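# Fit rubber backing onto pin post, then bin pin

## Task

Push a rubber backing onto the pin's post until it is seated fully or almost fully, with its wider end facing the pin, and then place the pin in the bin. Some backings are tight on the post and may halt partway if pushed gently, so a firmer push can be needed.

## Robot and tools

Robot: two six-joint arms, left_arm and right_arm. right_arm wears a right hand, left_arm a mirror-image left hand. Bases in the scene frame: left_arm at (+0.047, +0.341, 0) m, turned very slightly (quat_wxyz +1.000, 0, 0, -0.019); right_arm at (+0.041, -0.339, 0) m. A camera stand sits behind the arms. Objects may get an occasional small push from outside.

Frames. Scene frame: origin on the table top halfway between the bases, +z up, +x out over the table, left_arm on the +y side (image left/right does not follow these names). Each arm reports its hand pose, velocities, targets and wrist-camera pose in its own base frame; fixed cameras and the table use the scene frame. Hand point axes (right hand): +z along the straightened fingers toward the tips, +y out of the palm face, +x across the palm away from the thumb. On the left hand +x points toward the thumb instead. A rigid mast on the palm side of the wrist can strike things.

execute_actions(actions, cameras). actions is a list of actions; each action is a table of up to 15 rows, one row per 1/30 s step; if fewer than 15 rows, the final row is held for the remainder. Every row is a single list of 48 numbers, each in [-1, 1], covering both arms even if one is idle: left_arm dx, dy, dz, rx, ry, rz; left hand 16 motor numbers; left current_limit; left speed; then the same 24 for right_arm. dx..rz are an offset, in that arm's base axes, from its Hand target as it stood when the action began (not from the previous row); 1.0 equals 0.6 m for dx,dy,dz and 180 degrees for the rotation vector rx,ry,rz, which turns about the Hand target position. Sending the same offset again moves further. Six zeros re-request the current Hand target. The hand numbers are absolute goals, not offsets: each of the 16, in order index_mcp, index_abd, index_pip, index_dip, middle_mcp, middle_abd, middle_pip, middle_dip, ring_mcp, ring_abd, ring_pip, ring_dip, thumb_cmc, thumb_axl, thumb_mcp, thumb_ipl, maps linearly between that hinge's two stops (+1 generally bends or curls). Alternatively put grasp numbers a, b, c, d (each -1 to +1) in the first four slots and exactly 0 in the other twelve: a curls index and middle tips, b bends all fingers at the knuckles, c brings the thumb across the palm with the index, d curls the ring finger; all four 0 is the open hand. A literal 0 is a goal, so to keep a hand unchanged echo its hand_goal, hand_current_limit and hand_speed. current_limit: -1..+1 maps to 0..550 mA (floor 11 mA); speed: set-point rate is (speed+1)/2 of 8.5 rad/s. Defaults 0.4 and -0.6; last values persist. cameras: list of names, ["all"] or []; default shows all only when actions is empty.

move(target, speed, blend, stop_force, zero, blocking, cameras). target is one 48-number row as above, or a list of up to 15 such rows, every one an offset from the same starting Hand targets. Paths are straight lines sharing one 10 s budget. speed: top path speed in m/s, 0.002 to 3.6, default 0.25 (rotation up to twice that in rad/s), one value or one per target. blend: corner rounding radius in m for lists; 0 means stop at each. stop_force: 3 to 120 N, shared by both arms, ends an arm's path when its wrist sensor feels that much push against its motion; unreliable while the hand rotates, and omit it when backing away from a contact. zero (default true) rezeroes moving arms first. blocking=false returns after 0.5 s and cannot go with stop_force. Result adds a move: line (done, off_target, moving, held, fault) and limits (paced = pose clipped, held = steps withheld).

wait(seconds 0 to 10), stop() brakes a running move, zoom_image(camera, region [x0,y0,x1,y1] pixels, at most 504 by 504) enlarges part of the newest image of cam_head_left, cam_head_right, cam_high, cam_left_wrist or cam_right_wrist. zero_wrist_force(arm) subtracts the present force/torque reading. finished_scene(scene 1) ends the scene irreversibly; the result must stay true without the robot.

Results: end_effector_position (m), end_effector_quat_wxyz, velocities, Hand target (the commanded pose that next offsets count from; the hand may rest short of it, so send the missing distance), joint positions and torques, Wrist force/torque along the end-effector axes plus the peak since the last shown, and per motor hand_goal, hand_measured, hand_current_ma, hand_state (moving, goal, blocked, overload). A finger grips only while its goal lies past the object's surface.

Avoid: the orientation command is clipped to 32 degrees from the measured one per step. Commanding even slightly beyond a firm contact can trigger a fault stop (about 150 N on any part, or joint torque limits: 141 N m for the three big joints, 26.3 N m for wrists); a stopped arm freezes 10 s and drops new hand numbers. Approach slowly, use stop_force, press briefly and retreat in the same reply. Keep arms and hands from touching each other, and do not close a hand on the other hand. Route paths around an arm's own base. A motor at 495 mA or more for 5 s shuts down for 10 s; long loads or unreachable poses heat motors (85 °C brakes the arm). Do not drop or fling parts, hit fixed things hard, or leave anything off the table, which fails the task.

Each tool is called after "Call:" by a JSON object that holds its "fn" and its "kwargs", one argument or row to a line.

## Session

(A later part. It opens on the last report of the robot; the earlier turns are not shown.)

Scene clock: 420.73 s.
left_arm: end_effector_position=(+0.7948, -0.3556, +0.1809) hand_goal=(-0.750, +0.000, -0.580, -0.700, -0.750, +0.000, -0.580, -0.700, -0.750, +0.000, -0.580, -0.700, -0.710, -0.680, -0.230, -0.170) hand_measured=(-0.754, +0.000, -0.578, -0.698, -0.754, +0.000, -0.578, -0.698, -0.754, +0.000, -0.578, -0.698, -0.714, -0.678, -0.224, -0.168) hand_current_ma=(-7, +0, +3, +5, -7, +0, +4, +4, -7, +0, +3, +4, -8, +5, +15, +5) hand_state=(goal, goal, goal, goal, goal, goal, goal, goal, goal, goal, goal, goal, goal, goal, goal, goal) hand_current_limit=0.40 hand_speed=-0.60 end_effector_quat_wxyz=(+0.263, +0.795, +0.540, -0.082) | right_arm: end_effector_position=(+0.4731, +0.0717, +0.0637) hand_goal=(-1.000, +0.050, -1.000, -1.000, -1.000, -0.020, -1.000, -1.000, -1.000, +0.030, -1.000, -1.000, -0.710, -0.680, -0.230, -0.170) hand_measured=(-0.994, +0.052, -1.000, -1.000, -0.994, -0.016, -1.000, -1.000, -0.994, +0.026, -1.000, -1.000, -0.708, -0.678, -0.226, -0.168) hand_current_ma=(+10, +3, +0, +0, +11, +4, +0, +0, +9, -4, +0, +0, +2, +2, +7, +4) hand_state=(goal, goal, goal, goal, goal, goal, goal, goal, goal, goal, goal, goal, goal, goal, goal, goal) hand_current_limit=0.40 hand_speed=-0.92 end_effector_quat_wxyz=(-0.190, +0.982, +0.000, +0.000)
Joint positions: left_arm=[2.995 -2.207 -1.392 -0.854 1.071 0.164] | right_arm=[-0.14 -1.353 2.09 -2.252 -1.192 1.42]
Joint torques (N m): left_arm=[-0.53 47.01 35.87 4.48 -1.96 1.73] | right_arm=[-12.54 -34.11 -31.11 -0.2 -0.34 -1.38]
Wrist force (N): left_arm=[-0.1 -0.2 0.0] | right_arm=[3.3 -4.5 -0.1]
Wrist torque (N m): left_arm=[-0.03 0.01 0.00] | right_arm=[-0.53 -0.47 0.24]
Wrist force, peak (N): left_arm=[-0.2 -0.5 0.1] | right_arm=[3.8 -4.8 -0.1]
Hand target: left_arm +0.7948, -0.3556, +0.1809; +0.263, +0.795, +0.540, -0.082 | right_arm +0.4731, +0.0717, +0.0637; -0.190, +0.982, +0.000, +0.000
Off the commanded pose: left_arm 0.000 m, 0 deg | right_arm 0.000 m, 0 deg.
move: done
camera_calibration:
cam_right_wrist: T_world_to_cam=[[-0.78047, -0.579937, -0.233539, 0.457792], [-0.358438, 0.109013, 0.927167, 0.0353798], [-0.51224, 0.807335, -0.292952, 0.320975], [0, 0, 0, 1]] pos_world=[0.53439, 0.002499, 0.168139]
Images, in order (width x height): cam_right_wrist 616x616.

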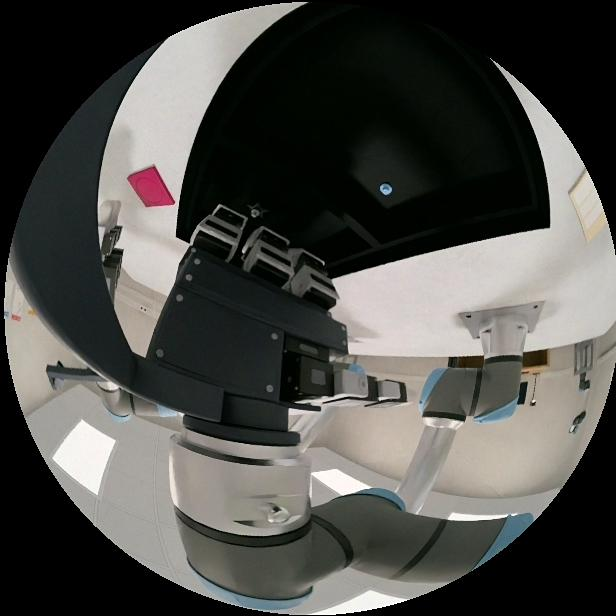

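Call:
{"fn": "execute_actions", "kwargs": {
  "actions": [],
  "cameras": ["cam_left_wrist","cam_high","cam_head_right","cam_right_wrist"]
}}

Call:
{"fn": "zoom_image", "kwargs": {
  "camera": "cam_left_wrist",
  "region": [280, 165, 440, 325]
}}

Call:
{"fn": "zoom_image", "kwargs": {
  "camera": "cam_high",
  "region": [270, 255, 390, 385]
}}

Call:
{"fn": "zoom_image", "kwargs": {
  "camera": "cam_right_wrist",
  "region": [235, 195, 275, 235]
}}

Scene clock: 421.30 s.
left_arm: end_effector_position=(+0.7948, -0.3556, +0.1809) hand_goal=(-0.750, +0.000, -0.580, -0.700, -0.750, +0.000, -0.580, -0.700, -0.750, +0.000, -0.580, -0.700, -0.710, -0.680, -0.230, -0.170) hand_measured=(-0.754, +0.000, -0.578, -0.698, -0.754, +0.000, -0.578, -0.698, -0.754, +0.000, -0.578, -0.698, -0.714, -0.678, -0.224, -0.168) hand_current_ma=(-7, +0, +3, +5, -7, +0, +4, +4, -7, +0, +3, +4, -8, +5, +15, +5) hand_state=(goal, goal, goal, goal, goal, goal, goal, goal, goal, goal, goal, goal, goal, goal, goal, goal) hand_current_limit=0.40 hand_speed=-0.60 end_effector_quat_wxyz=(+0.263, +0.795, +0.540, -0.082) | right_arm: end_effector_position=(+0.4731, +0.0717, +0.0637) hand_goal=(-1.000, +0.050, -1.000, -1.000, -1.000, -0.020, -1.000, -1.000, -1.000, +0.030, -1.000, -1.000, -0.710, -0.680, -0.230, -0.170) hand_measured=(-0.994, +0.052, -1.000, -1.000, -0.994, -0.016, -1.000, -1.000, -0.994, +0.026, -1.000, -1.000, -0.708, -0.678, -0.226, -0.168) hand_current_ma=(+10, +3, +0, +0, +11, +4, +0, +0, +9, -4, +0, +0, +2, +2, +7, +4) hand_state=(goal, goal, goal, goal, goal, goal, goal, goal, goal, goal, goal, goal, goal, goal, goal, goal) hand_current_limit=0.40 hand_speed=-0.92 end_effector_quat_wxyz=(-0.190, +0.982, +0.000, +0.000)
Joint positions: left_arm=[2.995 -2.207 -1.392 -0.854 1.071 0.164] | right_arm=[-0.14 -1.353 2.09 -2.252 -1.192 1.42]
Joint velocities: within noise
Joint torques (N m): left_arm=[-0.8 47.14 36.05 4.5 -1.95 1.75] | right_arm=[-12.01 -35.68 -31.32 -0.17 0.29 -1.43]
Motor temperatures (°C): left_arm=[27 27 33 41 41 39] | right_arm=[37 33 36 38 41 40]
Wrist force (N): left_arm=[0.0 -0.1 -0.1] | right_arm=[3.3 -4.6 -0.5]
Wrist torque (N m): left_arm=[-0.02 0.01 0.00] | right_arm=[-0.52 -0.47 0.24]
Wrist force, peak (N): left_arm=[-0.2 -0.5 0.1] | right_arm=[3.8 -4.6 -0.5]
Hand target: left_arm +0.7948, -0.3556, +0.1809; +0.263, +0.795, +0.540, -0.082 | right_arm +0.4731, +0.0717, +0.0637; -0.190, +0.982, +0.000, +0.000
Off the commanded pose: left_arm 0.000 m, 0 deg | right_arm 0.000 m, 0 deg.
camera_calibration:
cam_right_wrist: T_world_to_cam=[[-0.78047, -0.579937, -0.233539, 0.457792], [-0.358438, 0.109013, 0.927167, 0.0353798], [-0.51224, 0.807335, -0.292952, 0.320975], [0, 0, 0, 1]] pos_world=[0.53439, 0.002499, 0.168139]
Images, in order (width x height): cam_head_right 504x504, cam_high 504x504, cam_left_wrist 616x616, cam_right_wrist 616x616.

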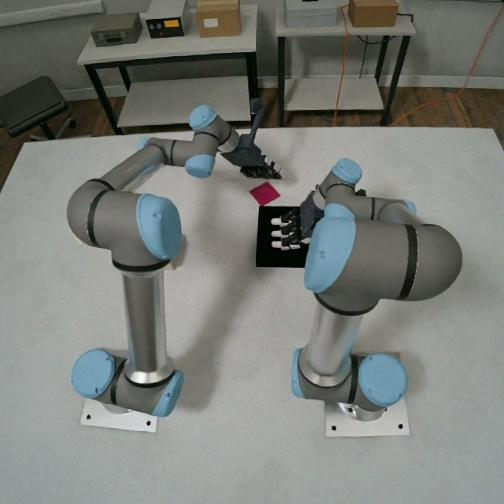

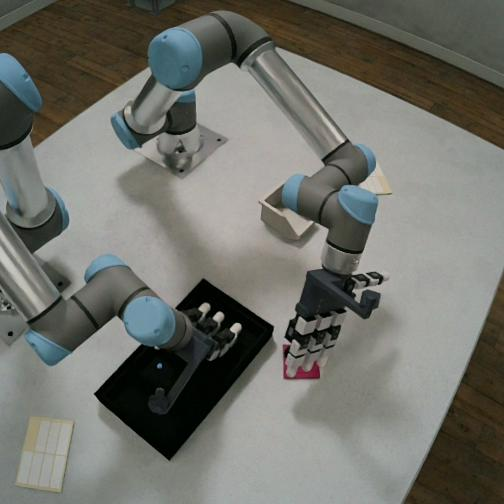

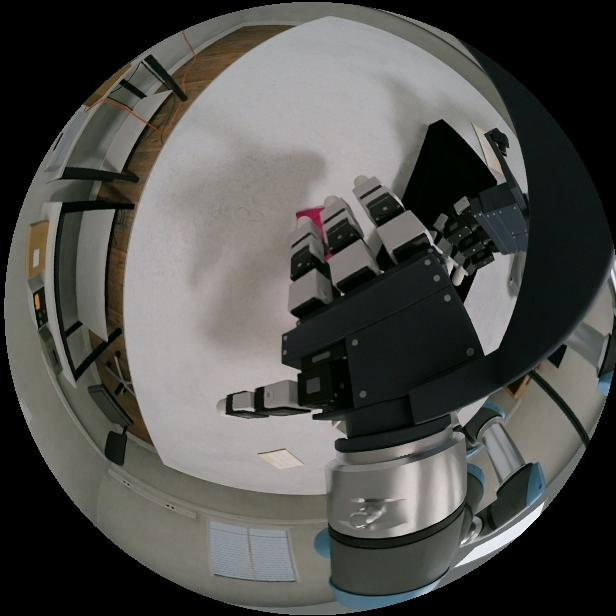

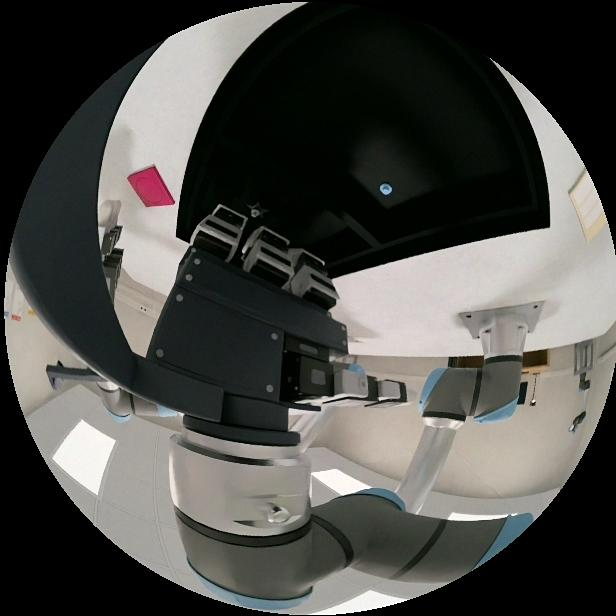

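Scaled by 3.150 from the camera's 616x616 image, which has a finer 880x880 frame.

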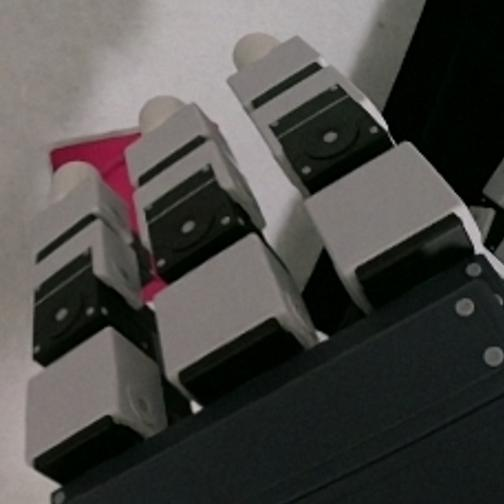

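Scaled by 3.877 from the camera's 504x504 image, which has a finer 720x720 frame.

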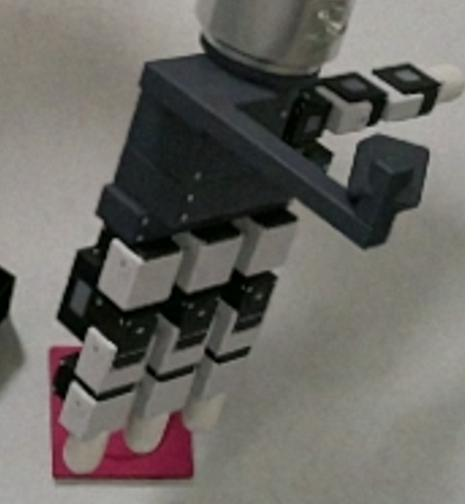

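Scaled by 12.600 from the camera's 616x616 image, which has a finer 880x880 frame.

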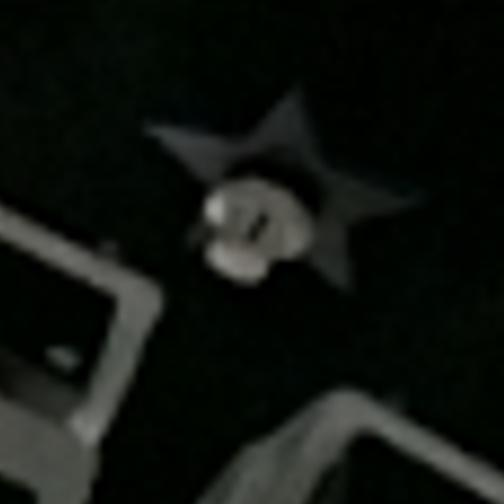

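Call:
{"fn": "move", "kwargs": {
  "target": [0,0,0,0,0,0,0,0,0,0,0,0,0,0,0,0,0,0,0,0,0,0,0.4,-0.6,0,0.11,0.03,0,0,0,-1,0.05,-1,-1,-1,-0.02,-1,-1,-1,0.03,-1,-1,-0.71,-0.68,-0.23,-0.17,0.4,-0.92],
  "speed": 0.12,
  "cameras": ["cam_right_wrist"]
}}

Call:
{"fn": "zoom_image", "kwargs": {
  "camera": "cam_right_wrist",
  "region": [200, 130, 320, 250]
}}

Scene clock: 424.87 s.
left_arm: end_effector_position=(+0.7948, -0.3556, +0.1809) hand_goal=(-0.750, +0.000, -0.580, -0.700, -0.750, +0.000, -0.580, -0.700, -0.750, +0.000, -0.580, -0.700, -0.710, -0.680, -0.230, -0.170) hand_measured=(-0.754, +0.000, -0.578, -0.698, -0.754, +0.000, -0.578, -0.698, -0.754, +0.000, -0.578, -0.698, -0.714, -0.678, -0.224, -0.168) hand_current_ma=(-7, +0, +3, +5, -7, +0, +4, +4, -7, +0, +3, +4, -8, +5, +15, +5) hand_state=(goal, goal, goal, goal, goal, goal, goal, goal, goal, goal, goal, goal, goal, goal, goal, goal) hand_current_limit=0.40 hand_speed=-0.60 end_effector_quat_wxyz=(+0.263, +0.795, +0.540, -0.082) | right_arm: end_effector_position=(+0.4731, +0.1376, +0.0817) hand_goal=(-1.000, +0.050, -1.000, -1.000, -1.000, -0.020, -1.000, -1.000, -1.000, +0.030, -1.000, -1.000, -0.710, -0.680, -0.230, -0.170) hand_measured=(-0.994, +0.052, -1.000, -1.000, -0.994, -0.016, -1.000, -1.000, -0.994, +0.026, -1.000, -1.000, -0.708, -0.678, -0.226, -0.168) hand_current_ma=(+11, +3, +0, +0, +12, +4, +0, +0, +10, -4, +0, +0, +2, +2, +7, +4) hand_state=(goal, goal, goal, goal, goal, goal, goal, goal, goal, goal, goal, goal, goal, goal, goal, goal) hand_current_limit=0.40 hand_speed=-0.92 end_effector_quat_wxyz=(-0.190, +0.982, +0.000, +0.000)
Joint positions: left_arm=[2.995 -2.207 -1.392 -0.854 1.071 0.164] | right_arm=[-0.005 -1.349 2.042 -2.262 -1.188 1.565]
Joint torques (N m): left_arm=[-0.69 47.16 34.94 4.42 -1.9 1.68] | right_arm=[12.78 -20.85 -31.45 -4.01 -0.82 1.66]
Wrist force (N): left_arm=[-0.1 -0.2 0.1] | right_arm=[3.4 -4.3 -0.4]
Wrist torque (N m): left_arm=[-0.03 0.02 0.00] | right_arm=[-0.48 -0.48 0.14]
Wrist force, peak (N): left_arm=[-0.2 -0.5 0.1] | right_arm=[3.8 -5.5 -0.3]
Hand target: left_arm +0.7948, -0.3556, +0.1809; +0.263, +0.795, +0.540, -0.082 | right_arm +0.4731, +0.1377, +0.0817; -0.190, +0.982, +0.000, +0.000
Off the commanded pose: left_arm 0.000 m, 0 deg | right_arm 0.000 m, 0 deg.
move: done
camera_calibration:
cam_right_wrist: T_world_to_cam=[[-0.78046, -0.579925, -0.233599, 0.500277], [-0.358436, 0.108904, 0.92718, 0.0115001], [-0.512255, 0.807358, -0.292862, 0.272954], [0, 0, 0, 1]] pos_world=[0.53439, 0.0684993, 0.186139]
Images, in order (width x height): cam_right_wrist 616x616.

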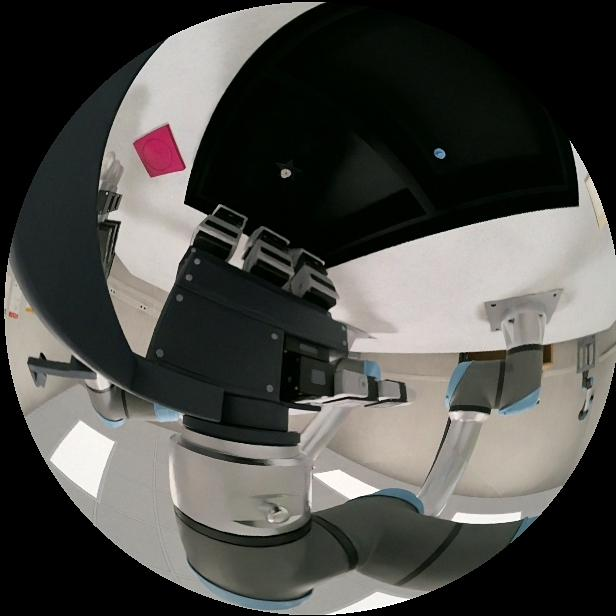

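Scaled by 4.200 from the camera's 616x616 image, which has a finer 880x880 frame.

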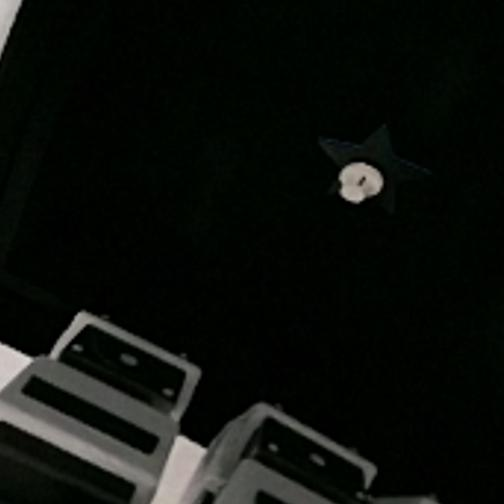

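Call:
{"fn": "zoom_image", "kwargs": {
  "camera": "cam_right_wrist",
  "region": [270, 155, 306, 191]
}}

Call:
{"fn": "zoom_image", "kwargs": {
  "camera": "cam_right_wrist",
  "region": [424, 139, 454, 169]
}}

Scaled by 14.000 from the camera's 616x616 image, which has a finer 880x880 frame.

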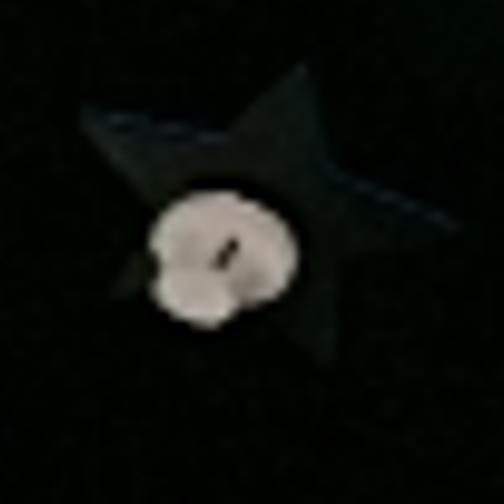

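Scaled by 16.800 from the camera's 616x616 image, which has a finer 880x880 frame.

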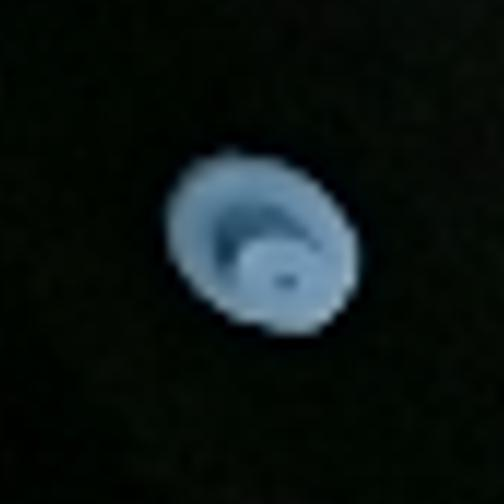

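Call:
{"fn": "move", "kwargs": {
  "target": [
    [0,0,0,0,0,0,0,0,0,0,0,0,0,0,0,0,0,0,0,0,0,0,0.4,-0.6,-0.0012,-0.11,0,0,0,0,-1,0.03,-1,-1,-1,-0.05,-1,-1,-1,0.08,-1,-1,-0.71,-0.68,-0.23,-0.17,0.4,-0.85],
    [0,0,0,0,0,0,0,0,0,0,0,0,0,0,0,0,0,0,0,0,0,0,0.4,-0.6,-0.0012,-0.11,-0.055,0,0,0,-1,0.03,-1,-1,-1,-0.05,-1,-1,-1,0.08,-1,-1,-0.71,-0.68,-0.23,-0.17,0.4,-0.85]
  ],
  "speed": 0.08,
  "blend": [0.01,0],
  "cameras": ["cam_right_wrist"]
}}

Call:
{"fn": "zoom_image", "kwargs": {
  "camera": "cam_right_wrist",
  "region": [225, 195, 275, 245]
}}

Scene clock: 431.07 s.
left_arm: end_effector_position=(+0.7948, -0.3556, +0.1809) hand_goal=(-0.750, +0.000, -0.580, -0.700, -0.750, +0.000, -0.580, -0.700, -0.750, +0.000, -0.580, -0.700, -0.710, -0.680, -0.230, -0.170) hand_measured=(-0.754, +0.000, -0.578, -0.698, -0.754, +0.000, -0.578, -0.698, -0.754, +0.000, -0.578, -0.698, -0.714, -0.678, -0.224, -0.168) hand_current_ma=(-7, +0, +3, +5, -7, +0, +4, +4, -7, +0, +3, +4, -8, +5, +15, +5) hand_state=(goal, goal, goal, goal, goal, goal, goal, goal, goal, goal, goal, goal, goal, goal, goal, goal) hand_current_limit=0.40 hand_speed=-0.60 end_effector_quat_wxyz=(+0.263, +0.795, +0.540, -0.082) | right_arm: end_effector_position=(+0.4724, +0.0717, +0.0488) hand_goal=(-1.000, +0.030, -1.000, -1.000, -1.000, -0.050, -1.000, -1.000, -1.000, +0.080, -1.000, -1.000, -0.710, -0.680, -0.230, -0.170) hand_measured=(-0.994, +0.032, -1.000, -1.000, -0.994, -0.046, -1.000, -1.000, -0.994, +0.076, -1.000, -1.000, -0.708, -0.678, -0.226, -0.168) hand_current_ma=(+11, +3, +0, +0, +12, +4, +0, +0, +10, -4, +0, +0, +2, +2, +7, +4) hand_state=(goal, goal, goal, goal, goal, goal, goal, goal, goal, goal, goal, goal, goal, goal, goal, goal) hand_current_limit=0.40 hand_speed=-0.85 end_effector_quat_wxyz=(-0.190, +0.982, +0.000, +0.000)
Joint positions: left_arm=[2.995 -2.207 -1.392 -0.854 1.071 0.164] | right_arm=[-0.14 -1.327 2.107 -2.295 -1.192 1.42]
Joint torques (N m): left_arm=[-1.06 46.71 36.14 4.49 -1.9 1.65] | right_arm=[-7.99 -20.12 -1.63 -4.4 -0.74 1.66]
Wrist force (N): left_arm=[-0.2 -0.3 0.0] | right_arm=[3.7 -4.5 -0.4]
Wrist torque (N m): left_arm=[-0.04 0.03 -0.01] | right_arm=[-0.51 -0.52 0.28]
Wrist force, peak (N): left_arm=[-0.5 -0.3 0.0] | right_arm=[4.1 -5.2 -0.7]
Hand target: left_arm +0.7948, -0.3556, +0.1809; +0.263, +0.795, +0.540, -0.082 | right_arm +0.4724, +0.0717, +0.0487; -0.190, +0.982, +0.000, +0.000
Off the commanded pose: left_arm 0.000 m, 0 deg | right_arm 0.000 m, 0 deg.
move: done
camera_calibration:
cam_right_wrist: T_world_to_cam=[[-0.780449, -0.579944, -0.233592, 0.453763], [-0.358483, 0.10898, 0.927153, 0.0489701], [-0.51224, 0.807334, -0.292953, 0.316252], [0, 0, 0, 1]] pos_world=[0.53369, 0.00249907, 0.153239]
Images, in order (width x height): cam_right_wrist 616x616.

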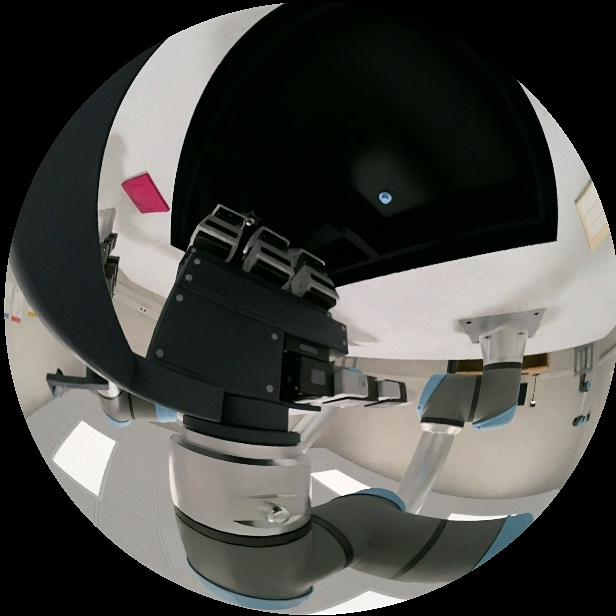

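Scaled by 10.080 from the camera's 616x616 image, which has a finer 880x880 frame.

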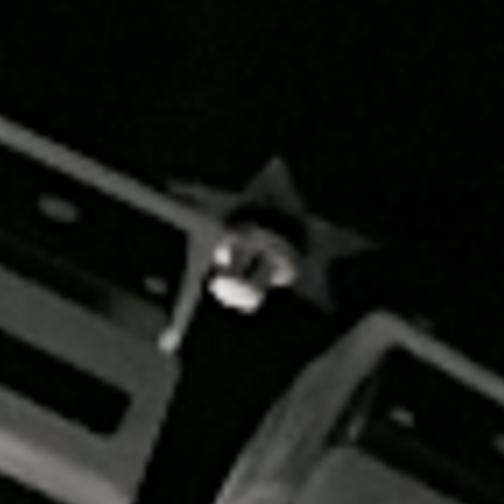

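Call:
{"fn": "execute_actions", "kwargs": {
  "actions": [],
  "cameras": ["cam_right_wrist"]
}}

Call:
{"fn": "zoom_image", "kwargs": {
  "camera": "cam_right_wrist",
  "region": [225, 195, 275, 245]
}}

Scene clock: 432.07 s.
left_arm: end_effector_position=(+0.7948, -0.3556, +0.1809) hand_goal=(-0.750, +0.000, -0.580, -0.700, -0.750, +0.000, -0.580, -0.700, -0.750, +0.000, -0.580, -0.700, -0.710, -0.680, -0.230, -0.170) hand_measured=(-0.754, +0.000, -0.578, -0.698, -0.754, +0.000, -0.578, -0.698, -0.754, +0.000, -0.578, -0.698, -0.714, -0.678, -0.224, -0.168) hand_current_ma=(-7, +0, +3, +5, -7, +0, +4, +4, -7, +0, +3, +4, -8, +5, +15, +5) hand_state=(goal, goal, goal, goal, goal, goal, goal, goal, goal, goal, goal, goal, goal, goal, goal, goal) hand_current_limit=0.40 hand_speed=-0.60 end_effector_quat_wxyz=(+0.263, +0.795, +0.540, -0.082) | right_arm: end_effector_position=(+0.4724, +0.0717, +0.0487) hand_goal=(-1.000, +0.030, -1.000, -1.000, -1.000, -0.050, -1.000, -1.000, -1.000, +0.080, -1.000, -1.000, -0.710, -0.680, -0.230, -0.170) hand_measured=(-0.994, +0.032, -1.000, -1.000, -0.994, -0.046, -1.000, -1.000, -0.994, +0.076, -1.000, -1.000, -0.708, -0.678, -0.226, -0.168) hand_current_ma=(+11, +3, +0, +0, +12, +4, +0, +0, +10, -4, +0, +0, +2, +2, +7, +4) hand_state=(goal, goal, goal, goal, goal, goal, goal, goal, goal, goal, goal, goal, goal, goal, goal, goal) hand_current_limit=0.40 hand_speed=-0.85 end_effector_quat_wxyz=(-0.190, +0.982, +0.000, +0.000)
Joint positions: left_arm=[2.995 -2.207 -1.392 -0.854 1.071 0.164] | right_arm=[-0.14 -1.327 2.107 -2.295 -1.192 1.42]
Joint velocities: within noise
Joint torques (N m): left_arm=[-1.16 47.61 35.2 4.46 -2.07 1.77] | right_arm=[-2.45 -20.47 -2.38 -3.97 -0.8 1.68]
Motor temperatures (°C): left_arm=[27 27 33 41 41 38] | right_arm=[37 33 36 38 41 40]
Wrist force (N): left_arm=[-0.2 -0.2 0.0] | right_arm=[3.8 -4.5 -0.5]
Wrist torque (N m): left_arm=[-0.04 0.04 -0.01] | right_arm=[-0.50 -0.53 0.29]
Wrist force, peak (N): left_arm=[-0.1 -0.3 0.3] | right_arm=[3.8 -4.7 -0.3]
Hand target: left_arm +0.7948, -0.3556, +0.1809; +0.263, +0.795, +0.540, -0.082 | right_arm +0.4724, +0.0717, +0.0487; -0.190, +0.982, +0.000, +0.000
Off the commanded pose: left_arm 0.000 m, 0 deg | right_arm 0.000 m, 0 deg.
camera_calibration:
cam_right_wrist: T_world_to_cam=[[-0.780449, -0.579944, -0.233592, 0.453661], [-0.358483, 0.10898, 0.927153, 0.0490269], [-0.51224, 0.807334, -0.292953, 0.316171], [0, 0, 0, 1]] pos_world=[0.53359, 0.00249907, 0.153139]
Images, in order (width x height): cam_right_wrist 616x616.

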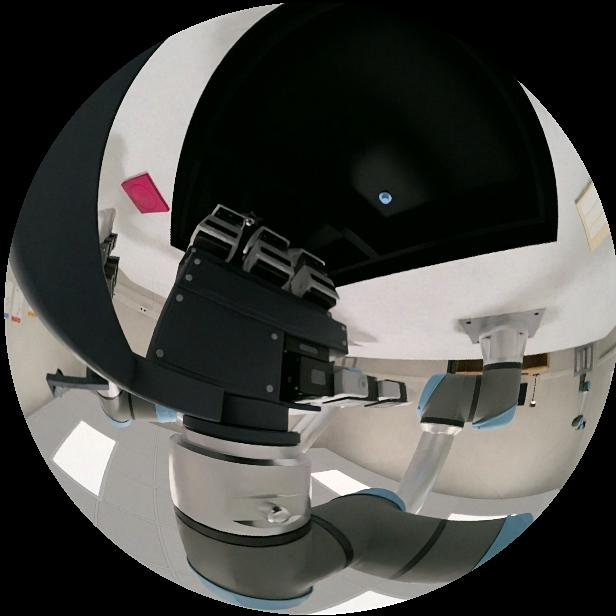

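Scaled by 10.080 from the camera's 616x616 image, which has a finer 880x880 frame.

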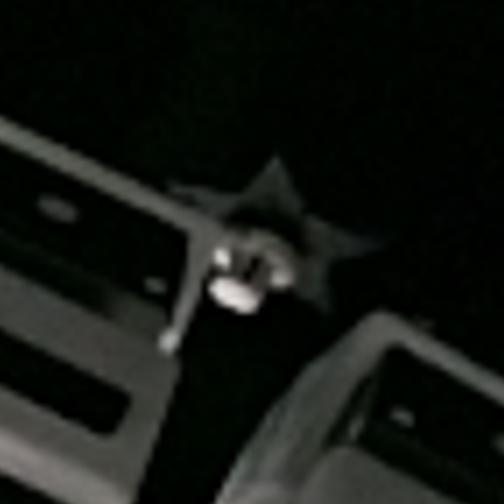

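Call:
{"fn": "move", "kwargs": {
  "target": [0,0,0,0,0,0,0,0,0,0,0,0,0,0,0,0,0,0,0,0,0,0,0.4,-0.6,0,0,-0.0255,0,0,0,-1,0.03,-1,-1,-1,-0.05,-1,-1,-1,0.08,-1,-1,-0.71,-0.68,-0.23,-0.17,0.4,-0.85],
  "speed": 0.015,
  "stop_force": 3,
  "cameras": ["cam_right_wrist"]
}}

Call:
{"fn": "zoom_image", "kwargs": {
  "camera": "cam_right_wrist",
  "region": [225, 205, 275, 255]
}}

Scene clock: 435.03 s.
left_arm: end_effector_position=(+0.7948, -0.3556, +0.1809) hand_goal=(-0.750, +0.000, -0.580, -0.700, -0.750, +0.000, -0.580, -0.700, -0.750, +0.000, -0.580, -0.700, -0.710, -0.680, -0.230, -0.170) hand_measured=(-0.754, +0.000, -0.578, -0.698, -0.754, +0.000, -0.578, -0.698, -0.754, +0.000, -0.578, -0.698, -0.714, -0.678, -0.224, -0.168) hand_current_ma=(-7, +0, +3, +5, -7, +0, +4, +4, -7, +0, +3, +4, -8, +5, +15, +5) hand_state=(goal, goal, goal, goal, goal, goal, goal, goal, goal, goal, goal, goal, goal, goal, goal, goal) hand_current_limit=0.40 hand_speed=-0.60 end_effector_quat_wxyz=(+0.263, +0.795, +0.540, -0.082) | right_arm: end_effector_position=(+0.4724, +0.0717, +0.0334) hand_goal=(-1.000, +0.030, -1.000, -1.000, -1.000, -0.050, -1.000, -1.000, -1.000, +0.080, -1.000, -1.000, -0.710, -0.680, -0.230, -0.170) hand_measured=(-0.994, +0.032, -1.000, -1.000, -0.994, -0.046, -1.000, -1.000, -0.994, +0.076, -1.000, -1.000, -0.708, -0.678, -0.226, -0.168) hand_current_ma=(+11, +3, +0, +0, +12, +4, +0, +0, +10, -4, +0, +0, +2, +2, +7, +4) hand_state=(goal, goal, goal, goal, goal, goal, goal, goal, goal, goal, goal, goal, goal, goal, goal, goal) hand_current_limit=0.40 hand_speed=-0.85 end_effector_quat_wxyz=(-0.190, +0.982, +0.000, +0.000)
Joint positions: left_arm=[2.995 -2.207 -1.392 -0.854 1.071 0.164] | right_arm=[-0.14 -1.297 2.121 -2.339 -1.192 1.42]
Joint torques (N m): left_arm=[-0.79 46.41 34.7 4.45 -2.03 1.65] | right_arm=[11.02 -21.38 -1.99 -3.98 -0.33 -0.4]
Wrist force (N): left_arm=[-0.1 -0.1 0.0] | right_arm=[3.7 -4.5 -0.6]
Wrist torque (N m): left_arm=[-0.03 0.02 -0.01] | right_arm=[-0.49 -0.51 0.27]
Wrist force, peak (N): left_arm=[-0.2 -0.4 -0.3] | right_arm=[3.7 -4.8 -0.6]
Hand target: left_arm +0.7948, -0.3556, +0.1809; +0.263, +0.795, +0.540, -0.082 | right_arm +0.4724, +0.0717, +0.0334; -0.190, +0.982, +0.000, +0.000
Off the commanded pose: left_arm 0.000 m, 0 deg | right_arm 0.000 m, 0 deg.
move: done
camera_calibration:
cam_right_wrist: T_world_to_cam=[[-0.780449, -0.579944, -0.233592, 0.450087], [-0.358483, 0.10898, 0.927153, 0.0632124], [-0.51224, 0.807334, -0.292953, 0.311689], [0, 0, 0, 1]] pos_world=[0.53359, 0.00249907, 0.137839]
Images, in order (width x height): cam_right_wrist 616x616.

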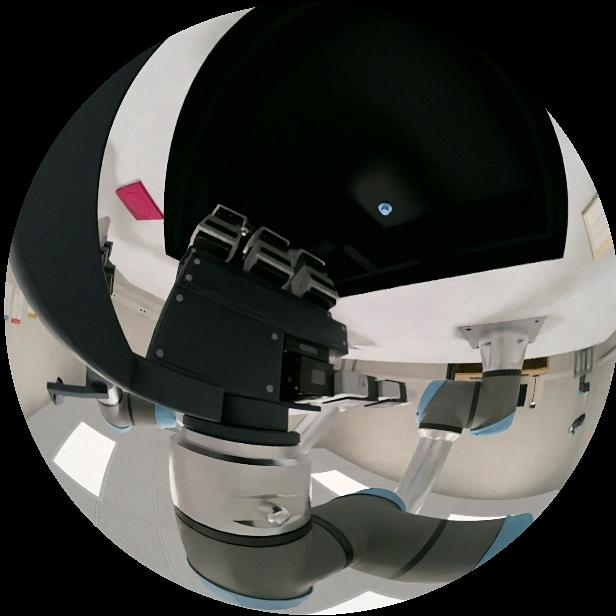

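Scaled by 10.080 from the camera's 616x616 image, which has a finer 880x880 frame.

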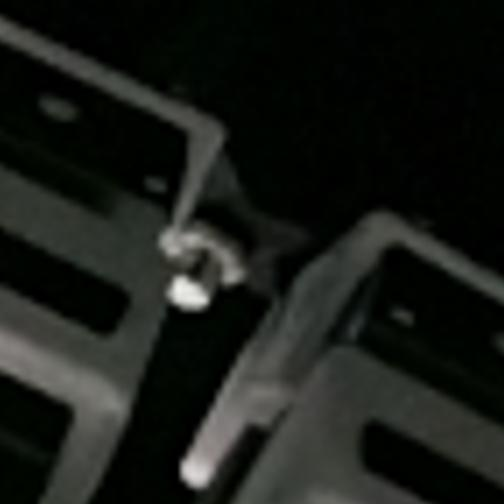

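Call:
{"fn": "move", "kwargs": {
  "target": [0,0,0,0,0,0,0,0,0,0,0,0,0,0,0,0,0,0,0,0,0,0,0.4,-0.6,0.001,0,0,0,0,0,-1,0.1,-1,-1,-1,0.15,-1,-1,-1,-0.15,-1,-1,-0.71,-0.68,-0.23,-0.17,0.4,-0.9],
  "speed": 0.015,
  "cameras": ["cam_right_wrist"]
}}

Call:
{"fn": "zoom_image", "kwargs": {
  "camera": "cam_right_wrist",
  "region": [225, 205, 275, 255]
}}

Scene clock: 436.30 s.
left_arm: end_effector_position=(+0.7948, -0.3556, +0.1809) hand_goal=(-0.750, +0.000, -0.580, -0.700, -0.750, +0.000, -0.580, -0.700, -0.750, +0.000, -0.580, -0.700, -0.710, -0.680, -0.230, -0.170) hand_measured=(-0.754, +0.000, -0.578, -0.698, -0.754, +0.000, -0.578, -0.698, -0.754, +0.000, -0.578, -0.698, -0.714, -0.678, -0.224, -0.168) hand_current_ma=(-7, +0, +3, +5, -7, +0, +4, +4, -7, +0, +3, +4, -8, +5, +15, +5) hand_state=(goal, goal, goal, goal, goal, goal, goal, goal, goal, goal, goal, goal, goal, goal, goal, goal) hand_current_limit=0.40 hand_speed=-0.60 end_effector_quat_wxyz=(+0.263, +0.795, +0.540, -0.082) | right_arm: end_effector_position=(+0.4729, +0.0717, +0.0334) hand_goal=(-1.000, +0.100, -1.000, -1.000, -1.000, +0.150, -1.000, -1.000, -1.000, -0.150, -1.000, -1.000, -0.710, -0.680, -0.230, -0.170) hand_measured=(-0.994, +0.096, -1.000, -1.000, -0.994, +0.082, -1.000, -1.000, -0.994, -0.060, -1.000, -1.000, -0.708, -0.678, -0.226, -0.168) hand_current_ma=(+11, -4, +0, +0, +12, -185, +0, +0, +13, +266, +0, +0, +2, +2, +7, +4) hand_state=(goal, goal, goal, goal, goal, blocked, goal, goal, goal, blocked, goal, goal, goal, goal, goal, goal) hand_current_limit=0.40 hand_speed=-0.90 end_effector_quat_wxyz=(-0.190, +0.982, +0.000, +0.000)
Joint positions: left_arm=[2.995 -2.207 -1.392 -0.854 1.071 0.164] | right_arm=[-0.14 -1.295 2.119 -2.339 -1.192 1.42]
Joint torques (N m): left_arm=[-0.64 47.32 35 4.5 -1.77 1.49] | right_arm=[13.49 -21.69 -29.89 -0.11 -0.08 1.66]
Wrist force (N): left_arm=[-0.1 -0.2 0.0] | right_arm=[3.6 -4.2 -0.3]
Wrist torque (N m): left_arm=[-0.03 0.02 0.00] | right_arm=[-0.48 -0.51 0.24]
Wrist force, peak (N): left_arm=[-0.2 -0.4 -0.2] | right_arm=[3.7 -4.6 -0.4]
Hand target: left_arm +0.7948, -0.3556, +0.1809; +0.263, +0.795, +0.540, -0.082 | right_arm +0.4730, +0.0717, +0.0334; -0.190, +0.982, +0.000, +0.000
Off the commanded pose: left_arm 0.000 m, 0 deg | right_arm 0.000 m, 0 deg.
move: done
camera_calibration:
cam_right_wrist: T_world_to_cam=[[-0.780449, -0.579944, -0.233592, 0.450556], [-0.358483, 0.10898, 0.927153, 0.0634275], [-0.51224, 0.807334, -0.292953, 0.311997], [0, 0, 0, 1]] pos_world=[0.53419, 0.00249907, 0.137839]
Images, in order (width x height): cam_right_wrist 616x616.

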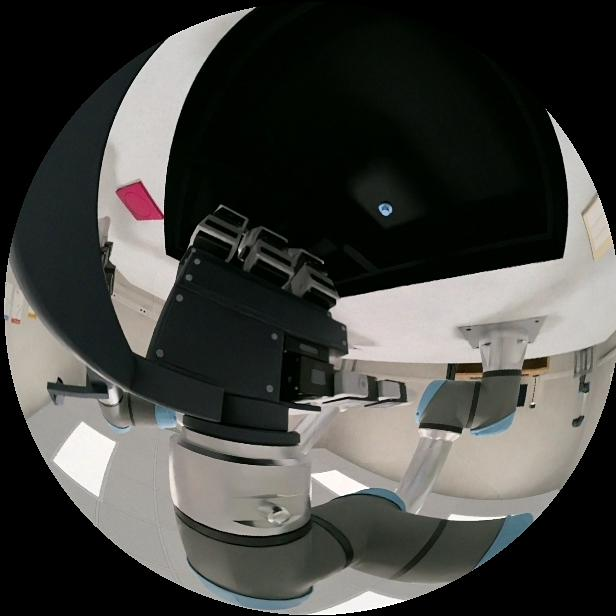

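Scaled by 10.080 from the camera's 616x616 image, which has a finer 880x880 frame.

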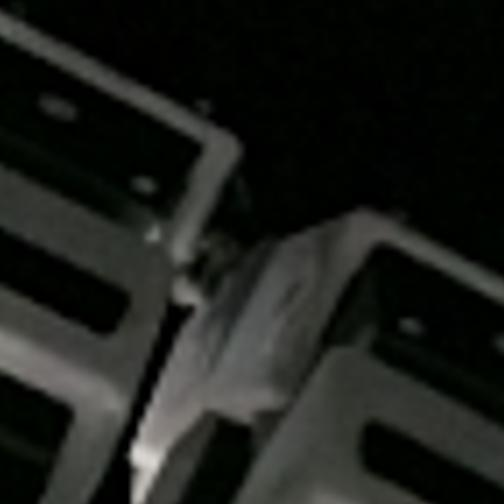

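Call:
{"fn": "move", "kwargs": {
  "target": [0,0,0,0,0,0,0,0,0,0,0,0,0,0,0,0,0,0,0,0,0,0,0.4,-0.6,0,0,0.035,0,0,0,-1,0.1,-1,-1,-1,0.15,-1,-1,-1,-0.15,-1,-1,-0.71,-0.68,-0.23,-0.17,0.4,-0.9],
  "speed": 0.03,
  "cameras": ["cam_right_wrist"]
}}

Call:
{"fn": "zoom_image", "kwargs": {
  "camera": "cam_right_wrist",
  "region": [220, 195, 280, 255]
}}

Scene clock: 437.70 s.
left_arm: end_effector_position=(+0.7948, -0.3556, +0.1809) hand_goal=(-0.750, +0.000, -0.580, -0.700, -0.750, +0.000, -0.580, -0.700, -0.750, +0.000, -0.580, -0.700, -0.710, -0.680, -0.230, -0.170) hand_measured=(-0.754, +0.000, -0.578, -0.698, -0.754, +0.000, -0.578, -0.698, -0.754, +0.000, -0.578, -0.698, -0.714, -0.678, -0.224, -0.168) hand_current_ma=(-7, +0, +3, +5, -7, +0, +4, +4, -7, +0, +3, +4, -8, +5, +15, +5) hand_state=(goal, goal, goal, goal, goal, goal, goal, goal, goal, goal, goal, goal, goal, goal, goal, goal) hand_current_limit=0.40 hand_speed=-0.60 end_effector_quat_wxyz=(+0.263, +0.795, +0.540, -0.082) | right_arm: end_effector_position=(+0.4730, +0.0717, +0.0544) hand_goal=(-1.000, +0.100, -1.000, -1.000, -1.000, +0.150, -1.000, -1.000, -1.000, -0.150, -1.000, -1.000, -0.710, -0.680, -0.230, -0.170) hand_measured=(-0.994, +0.096, -1.000, -1.000, -0.994, +0.082, -1.000, -1.000, -0.990, -0.060, -0.998, -1.000, -0.708, -0.678, -0.226, -0.168) hand_current_ma=(+11, -4, +0, +0, +12, -185, +0, +0, +21, +266, +2, +0, +2, +2, +7, +4) hand_state=(goal, goal, goal, goal, goal, blocked, goal, goal, goal, blocked, goal, goal, goal, goal, goal, goal) hand_current_limit=0.40 hand_speed=-0.90 end_effector_quat_wxyz=(-0.190, +0.982, +0.000, +0.000)
Joint positions: left_arm=[2.995 -2.207 -1.392 -0.854 1.071 0.164] | right_arm=[-0.14 -1.336 2.1 -2.279 -1.192 1.42]
Joint torques (N m): left_arm=[-0.91 47.29 35.14 4.43 -1.83 1.62] | right_arm=[9.95 -35.76 -31.29 -0.29 0.03 -0.09]
Wrist force (N): left_arm=[-0.1 -0.2 0.1] | right_arm=[3.5 -4.7 -0.2]
Wrist torque (N m): left_arm=[-0.04 0.02 0.00] | right_arm=[-0.57 -0.49 0.22]
Wrist force, peak (N): left_arm=[-0.3 -0.3 -0.1] | right_arm=[3.8 -4.7 -0.5]
Hand target: left_arm +0.7948, -0.3556, +0.1809; +0.263, +0.795, +0.540, -0.082 | right_arm +0.4730, +0.0717, +0.0544; -0.190, +0.982, +0.000, +0.000
Off the commanded pose: left_arm 0.000 m, 0 deg | right_arm 0.000 m, 0 deg.
move: done
camera_calibration:
cam_right_wrist: T_world_to_cam=[[-0.78047, -0.579937, -0.233539, 0.455498], [-0.358438, 0.109013, 0.927167, 0.0440126], [-0.51224, 0.807335, -0.292952, 0.318038], [0, 0, 0, 1]] pos_world=[0.53419, 0.002599, 0.158739]
Images, in order (width x height): cam_right_wrist 616x616.

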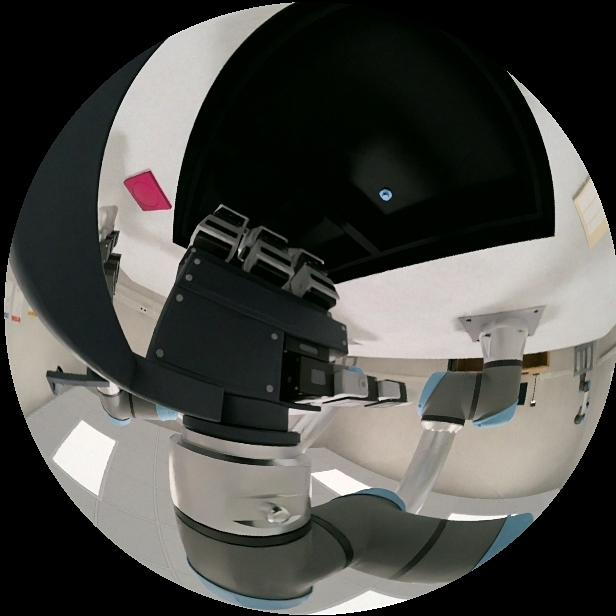

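Scaled by 8.400 from the camera's 616x616 image, which has a finer 880x880 frame.

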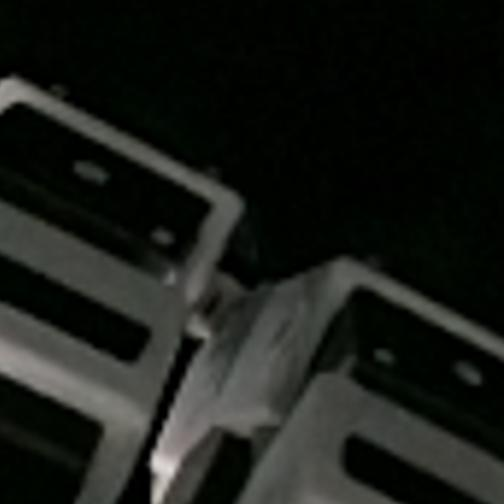

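Call:
{"fn": "zoom_image", "kwargs": {
  "camera": "cam_right_wrist",
  "region": [235, 185, 295, 245]
}}

Call:
{"fn": "wait", "kwargs": {
  "seconds": 0,
  "cameras": ["cam_head_left", "cam_head_right"]
}}

Scaled by 8.400 from the camera's 616x616 image, which has a finer 880x880 frame.

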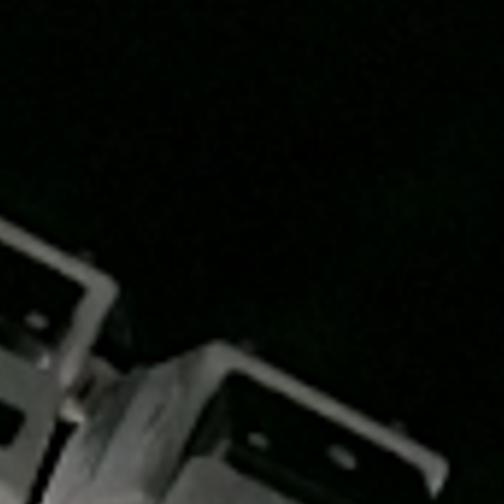

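Scene clock: 437.87 s.
left_arm: end_effector_position=(+0.7948, -0.3556, +0.1809) hand_goal=(-0.750, +0.000, -0.580, -0.700, -0.750, +0.000, -0.580, -0.700, -0.750, +0.000, -0.580, -0.700, -0.710, -0.680, -0.230, -0.170) hand_measured=(-0.754, +0.000, -0.578, -0.698, -0.754, +0.000, -0.578, -0.698, -0.754, +0.000, -0.578, -0.698, -0.714, -0.678, -0.224, -0.168) hand_current_ma=(-7, +0, +3, +5, -7, +0, +4, +4, -7, +0, +3, +4, -8, +5, +15, +5) hand_state=(goal, goal, goal, goal, goal, goal, goal, goal, goal, goal, goal, goal, goal, goal, goal, goal) hand_current_limit=0.40 hand_speed=-0.60 end_effector_quat_wxyz=(+0.263, +0.795, +0.540, -0.082) | right_arm: end_effector_position=(+0.4730, +0.0717, +0.0544) hand_goal=(-1.000, +0.100, -1.000, -1.000, -1.000, +0.150, -1.000, -1.000, -1.000, -0.150, -1.000, -1.000, -0.710, -0.680, -0.230, -0.170) hand_measured=(-0.994, +0.096, -1.000, -1.000, -0.994, +0.082, -1.000, -1.000, -0.990, -0.060, -0.998, -1.000, -0.708, -0.678, -0.226, -0.168) hand_current_ma=(+11, -4, +0, +0, +12, -185, +0, +0, +21, +266, +3, +0, +2, +2, +7, +4) hand_state=(goal, goal, goal, goal, goal, blocked, goal, goal, goal, blocked, goal, goal, goal, goal, goal, goal) hand_current_limit=0.40 hand_speed=-0.90 end_effector_quat_wxyz=(-0.190, +0.982, +0.000, +0.000)
Joint positions: left_arm=[2.995 -2.207 -1.392 -0.854 1.071 0.164] | right_arm=[-0.14 -1.336 2.1 -2.279 -1.192 1.42]
Joint torques (N m): left_arm=[-0.83 47.86 36.38 4.46 -1.91 1.57] | right_arm=[8.5 -34.84 -31.19 -0.08 0.21 -0.93]
Wrist force (N): left_arm=[-0.3 -0.3 0.0] | right_arm=[3.6 -4.6 -0.3]
Wrist torque (N m): left_arm=[-0.04 0.05 -0.01] | right_arm=[-0.54 -0.51 0.23]
Wrist force, peak (N): left_arm=[-0.3 -0.3 0.0] | right_arm=[3.6 -4.7 -0.3]
Hand target: left_arm +0.7948, -0.3556, +0.1809; +0.263, +0.795, +0.540, -0.082 | right_arm +0.4730, +0.0717, +0.0544; -0.190, +0.982, +0.000, +0.000
Off the commanded pose: left_arm 0.000 m, 0 deg | right_arm 0.000 m, 0 deg.
Images, in order (width x height): cam_head_left 504x504, cam_head_right 504x504.

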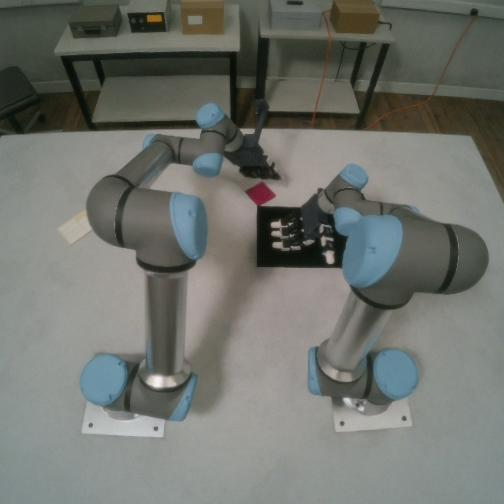

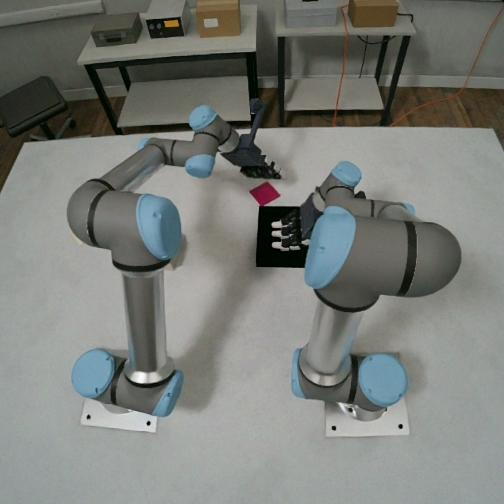

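Call:
{"fn": "zoom_image", "kwargs": {
  "camera": "cam_head_right",
  "region": [255, 195, 335, 275]
}}

Scaled by 6.300 from the camera's 504x504 image, which has a finer 720x720 frame.

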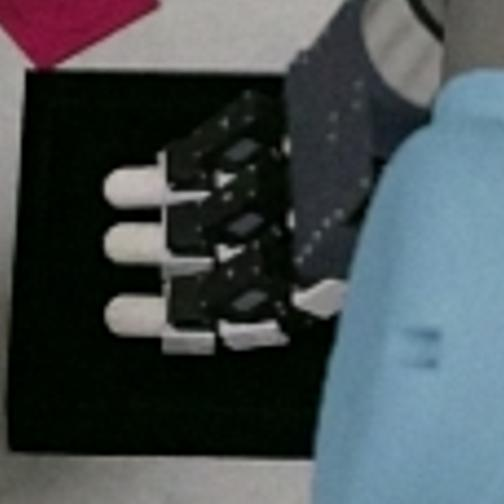

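Call:
{"fn": "zoom_image", "kwargs": {
  "camera": "cam_right_wrist",
  "region": [238, 205, 268, 235]
}}

This scene's latest camera images include none from cam_right_wrist. They are from: cam_head_left, cam_head_right. cam_right_wrist's image comes with the result of a call that names it in "cameras".

Call:
{"fn": "wait", "kwargs": {
  "seconds": 0,
  "cameras": ["cam_right_wrist"]
}}

Call:
{"fn": "zoom_image", "kwargs": {
  "camera": "cam_right_wrist",
  "region": [238, 208, 268, 238]
}}

Scene clock: 438.60 s.
left_arm: end_effector_position=(+0.7948, -0.3556, +0.1809) hand_goal=(-0.750, +0.000, -0.580, -0.700, -0.750, +0.000, -0.580, -0.700, -0.750, +0.000, -0.580, -0.700, -0.710, -0.680, -0.230, -0.170) hand_measured=(-0.754, +0.000, -0.578, -0.698, -0.754, +0.000, -0.578, -0.698, -0.754, +0.000, -0.578, -0.698, -0.714, -0.678, -0.224, -0.168) hand_current_ma=(-7, +0, +3, +5, -7, +0, +4, +4, -7, +0, +3, +4, -8, +5, +15, +5) hand_state=(goal, goal, goal, goal, goal, goal, goal, goal, goal, goal, goal, goal, goal, goal, goal, goal) hand_current_limit=0.40 hand_speed=-0.60 end_effector_quat_wxyz=(+0.263, +0.795, +0.540, -0.082) | right_arm: end_effector_position=(+0.4730, +0.0717, +0.0544) hand_goal=(-1.000, +0.100, -1.000, -1.000, -1.000, +0.150, -1.000, -1.000, -1.000, -0.150, -1.000, -1.000, -0.710, -0.680, -0.230, -0.170) hand_measured=(-0.994, +0.096, -1.000, -1.000, -0.994, +0.082, -1.000, -1.000, -0.990, -0.060, -0.998, -1.000, -0.708, -0.678, -0.226, -0.168) hand_current_ma=(+11, -4, +0, +0, +12, -185, +0, +0, +22, +266, +3, +0, +2, +2, +7, +4) hand_state=(goal, goal, goal, goal, goal, blocked, goal, goal, goal, blocked, goal, goal, goal, goal, goal, goal) hand_current_limit=0.40 hand_speed=-0.90 end_effector_quat_wxyz=(-0.190, +0.982, +0.000, +0.000)
Joint positions: left_arm=[2.995 -2.207 -1.392 -0.854 1.071 0.164] | right_arm=[-0.14 -1.336 2.1 -2.279 -1.192 1.42]
Joint torques (N m): left_arm=[-0.74 46.99 35.61 4.52 -1.83 1.68] | right_arm=[2.46 -35.62 -29.71 -0.3 0.83 -1.13]
Wrist force (N): left_arm=[-0.1 -0.2 -0.1] | right_arm=[3.6 -4.3 -0.1]
Wrist torque (N m): left_arm=[-0.02 0.01 0.00] | right_arm=[-0.51 -0.52 0.24]
Wrist force, peak (N): left_arm=[-0.2 -0.4 0.0] | right_arm=[3.8 -4.6 -0.4]
Hand target: left_arm +0.7948, -0.3556, +0.1809; +0.263, +0.795, +0.540, -0.082 | right_arm +0.4730, +0.0717, +0.0544; -0.190, +0.982, +0.000, +0.000
Off the commanded pose: left_arm 0.000 m, 0 deg | right_arm 0.000 m, 0 deg.
camera_calibration:
cam_right_wrist: T_world_to_cam=[[-0.780449, -0.579944, -0.233592, 0.455519], [-0.358483, 0.10898, 0.927153, 0.0439463], [-0.51224, 0.807334, -0.292953, 0.318068], [0, 0, 0, 1]] pos_world=[0.53419, 0.00259907, 0.158839]
Images, in order (width x height): cam_right_wrist 616x616.

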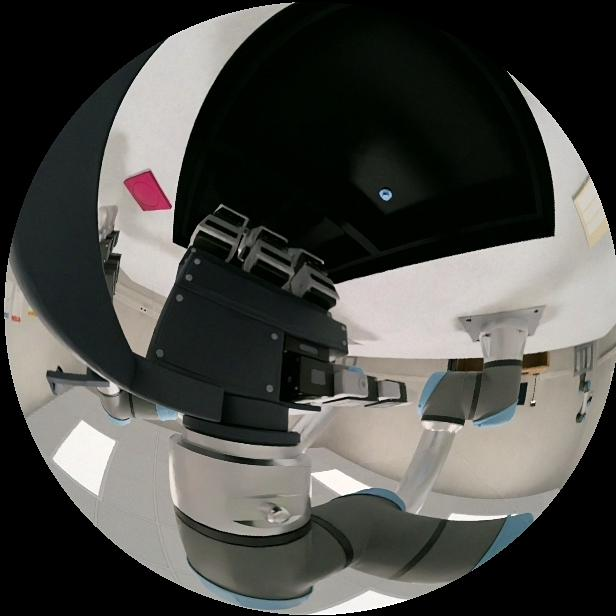

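Scaled by 16.800 from the camera's 616x616 image, which has a finer 880x880 frame.

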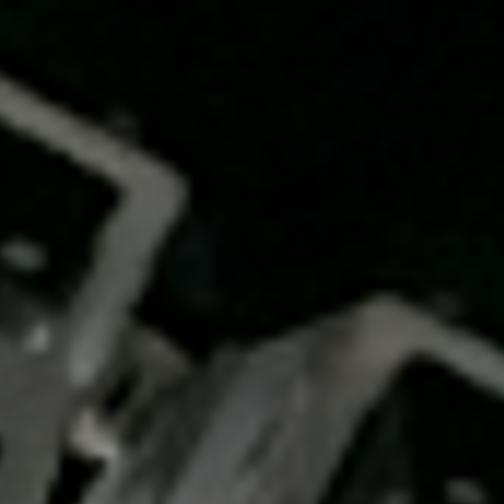

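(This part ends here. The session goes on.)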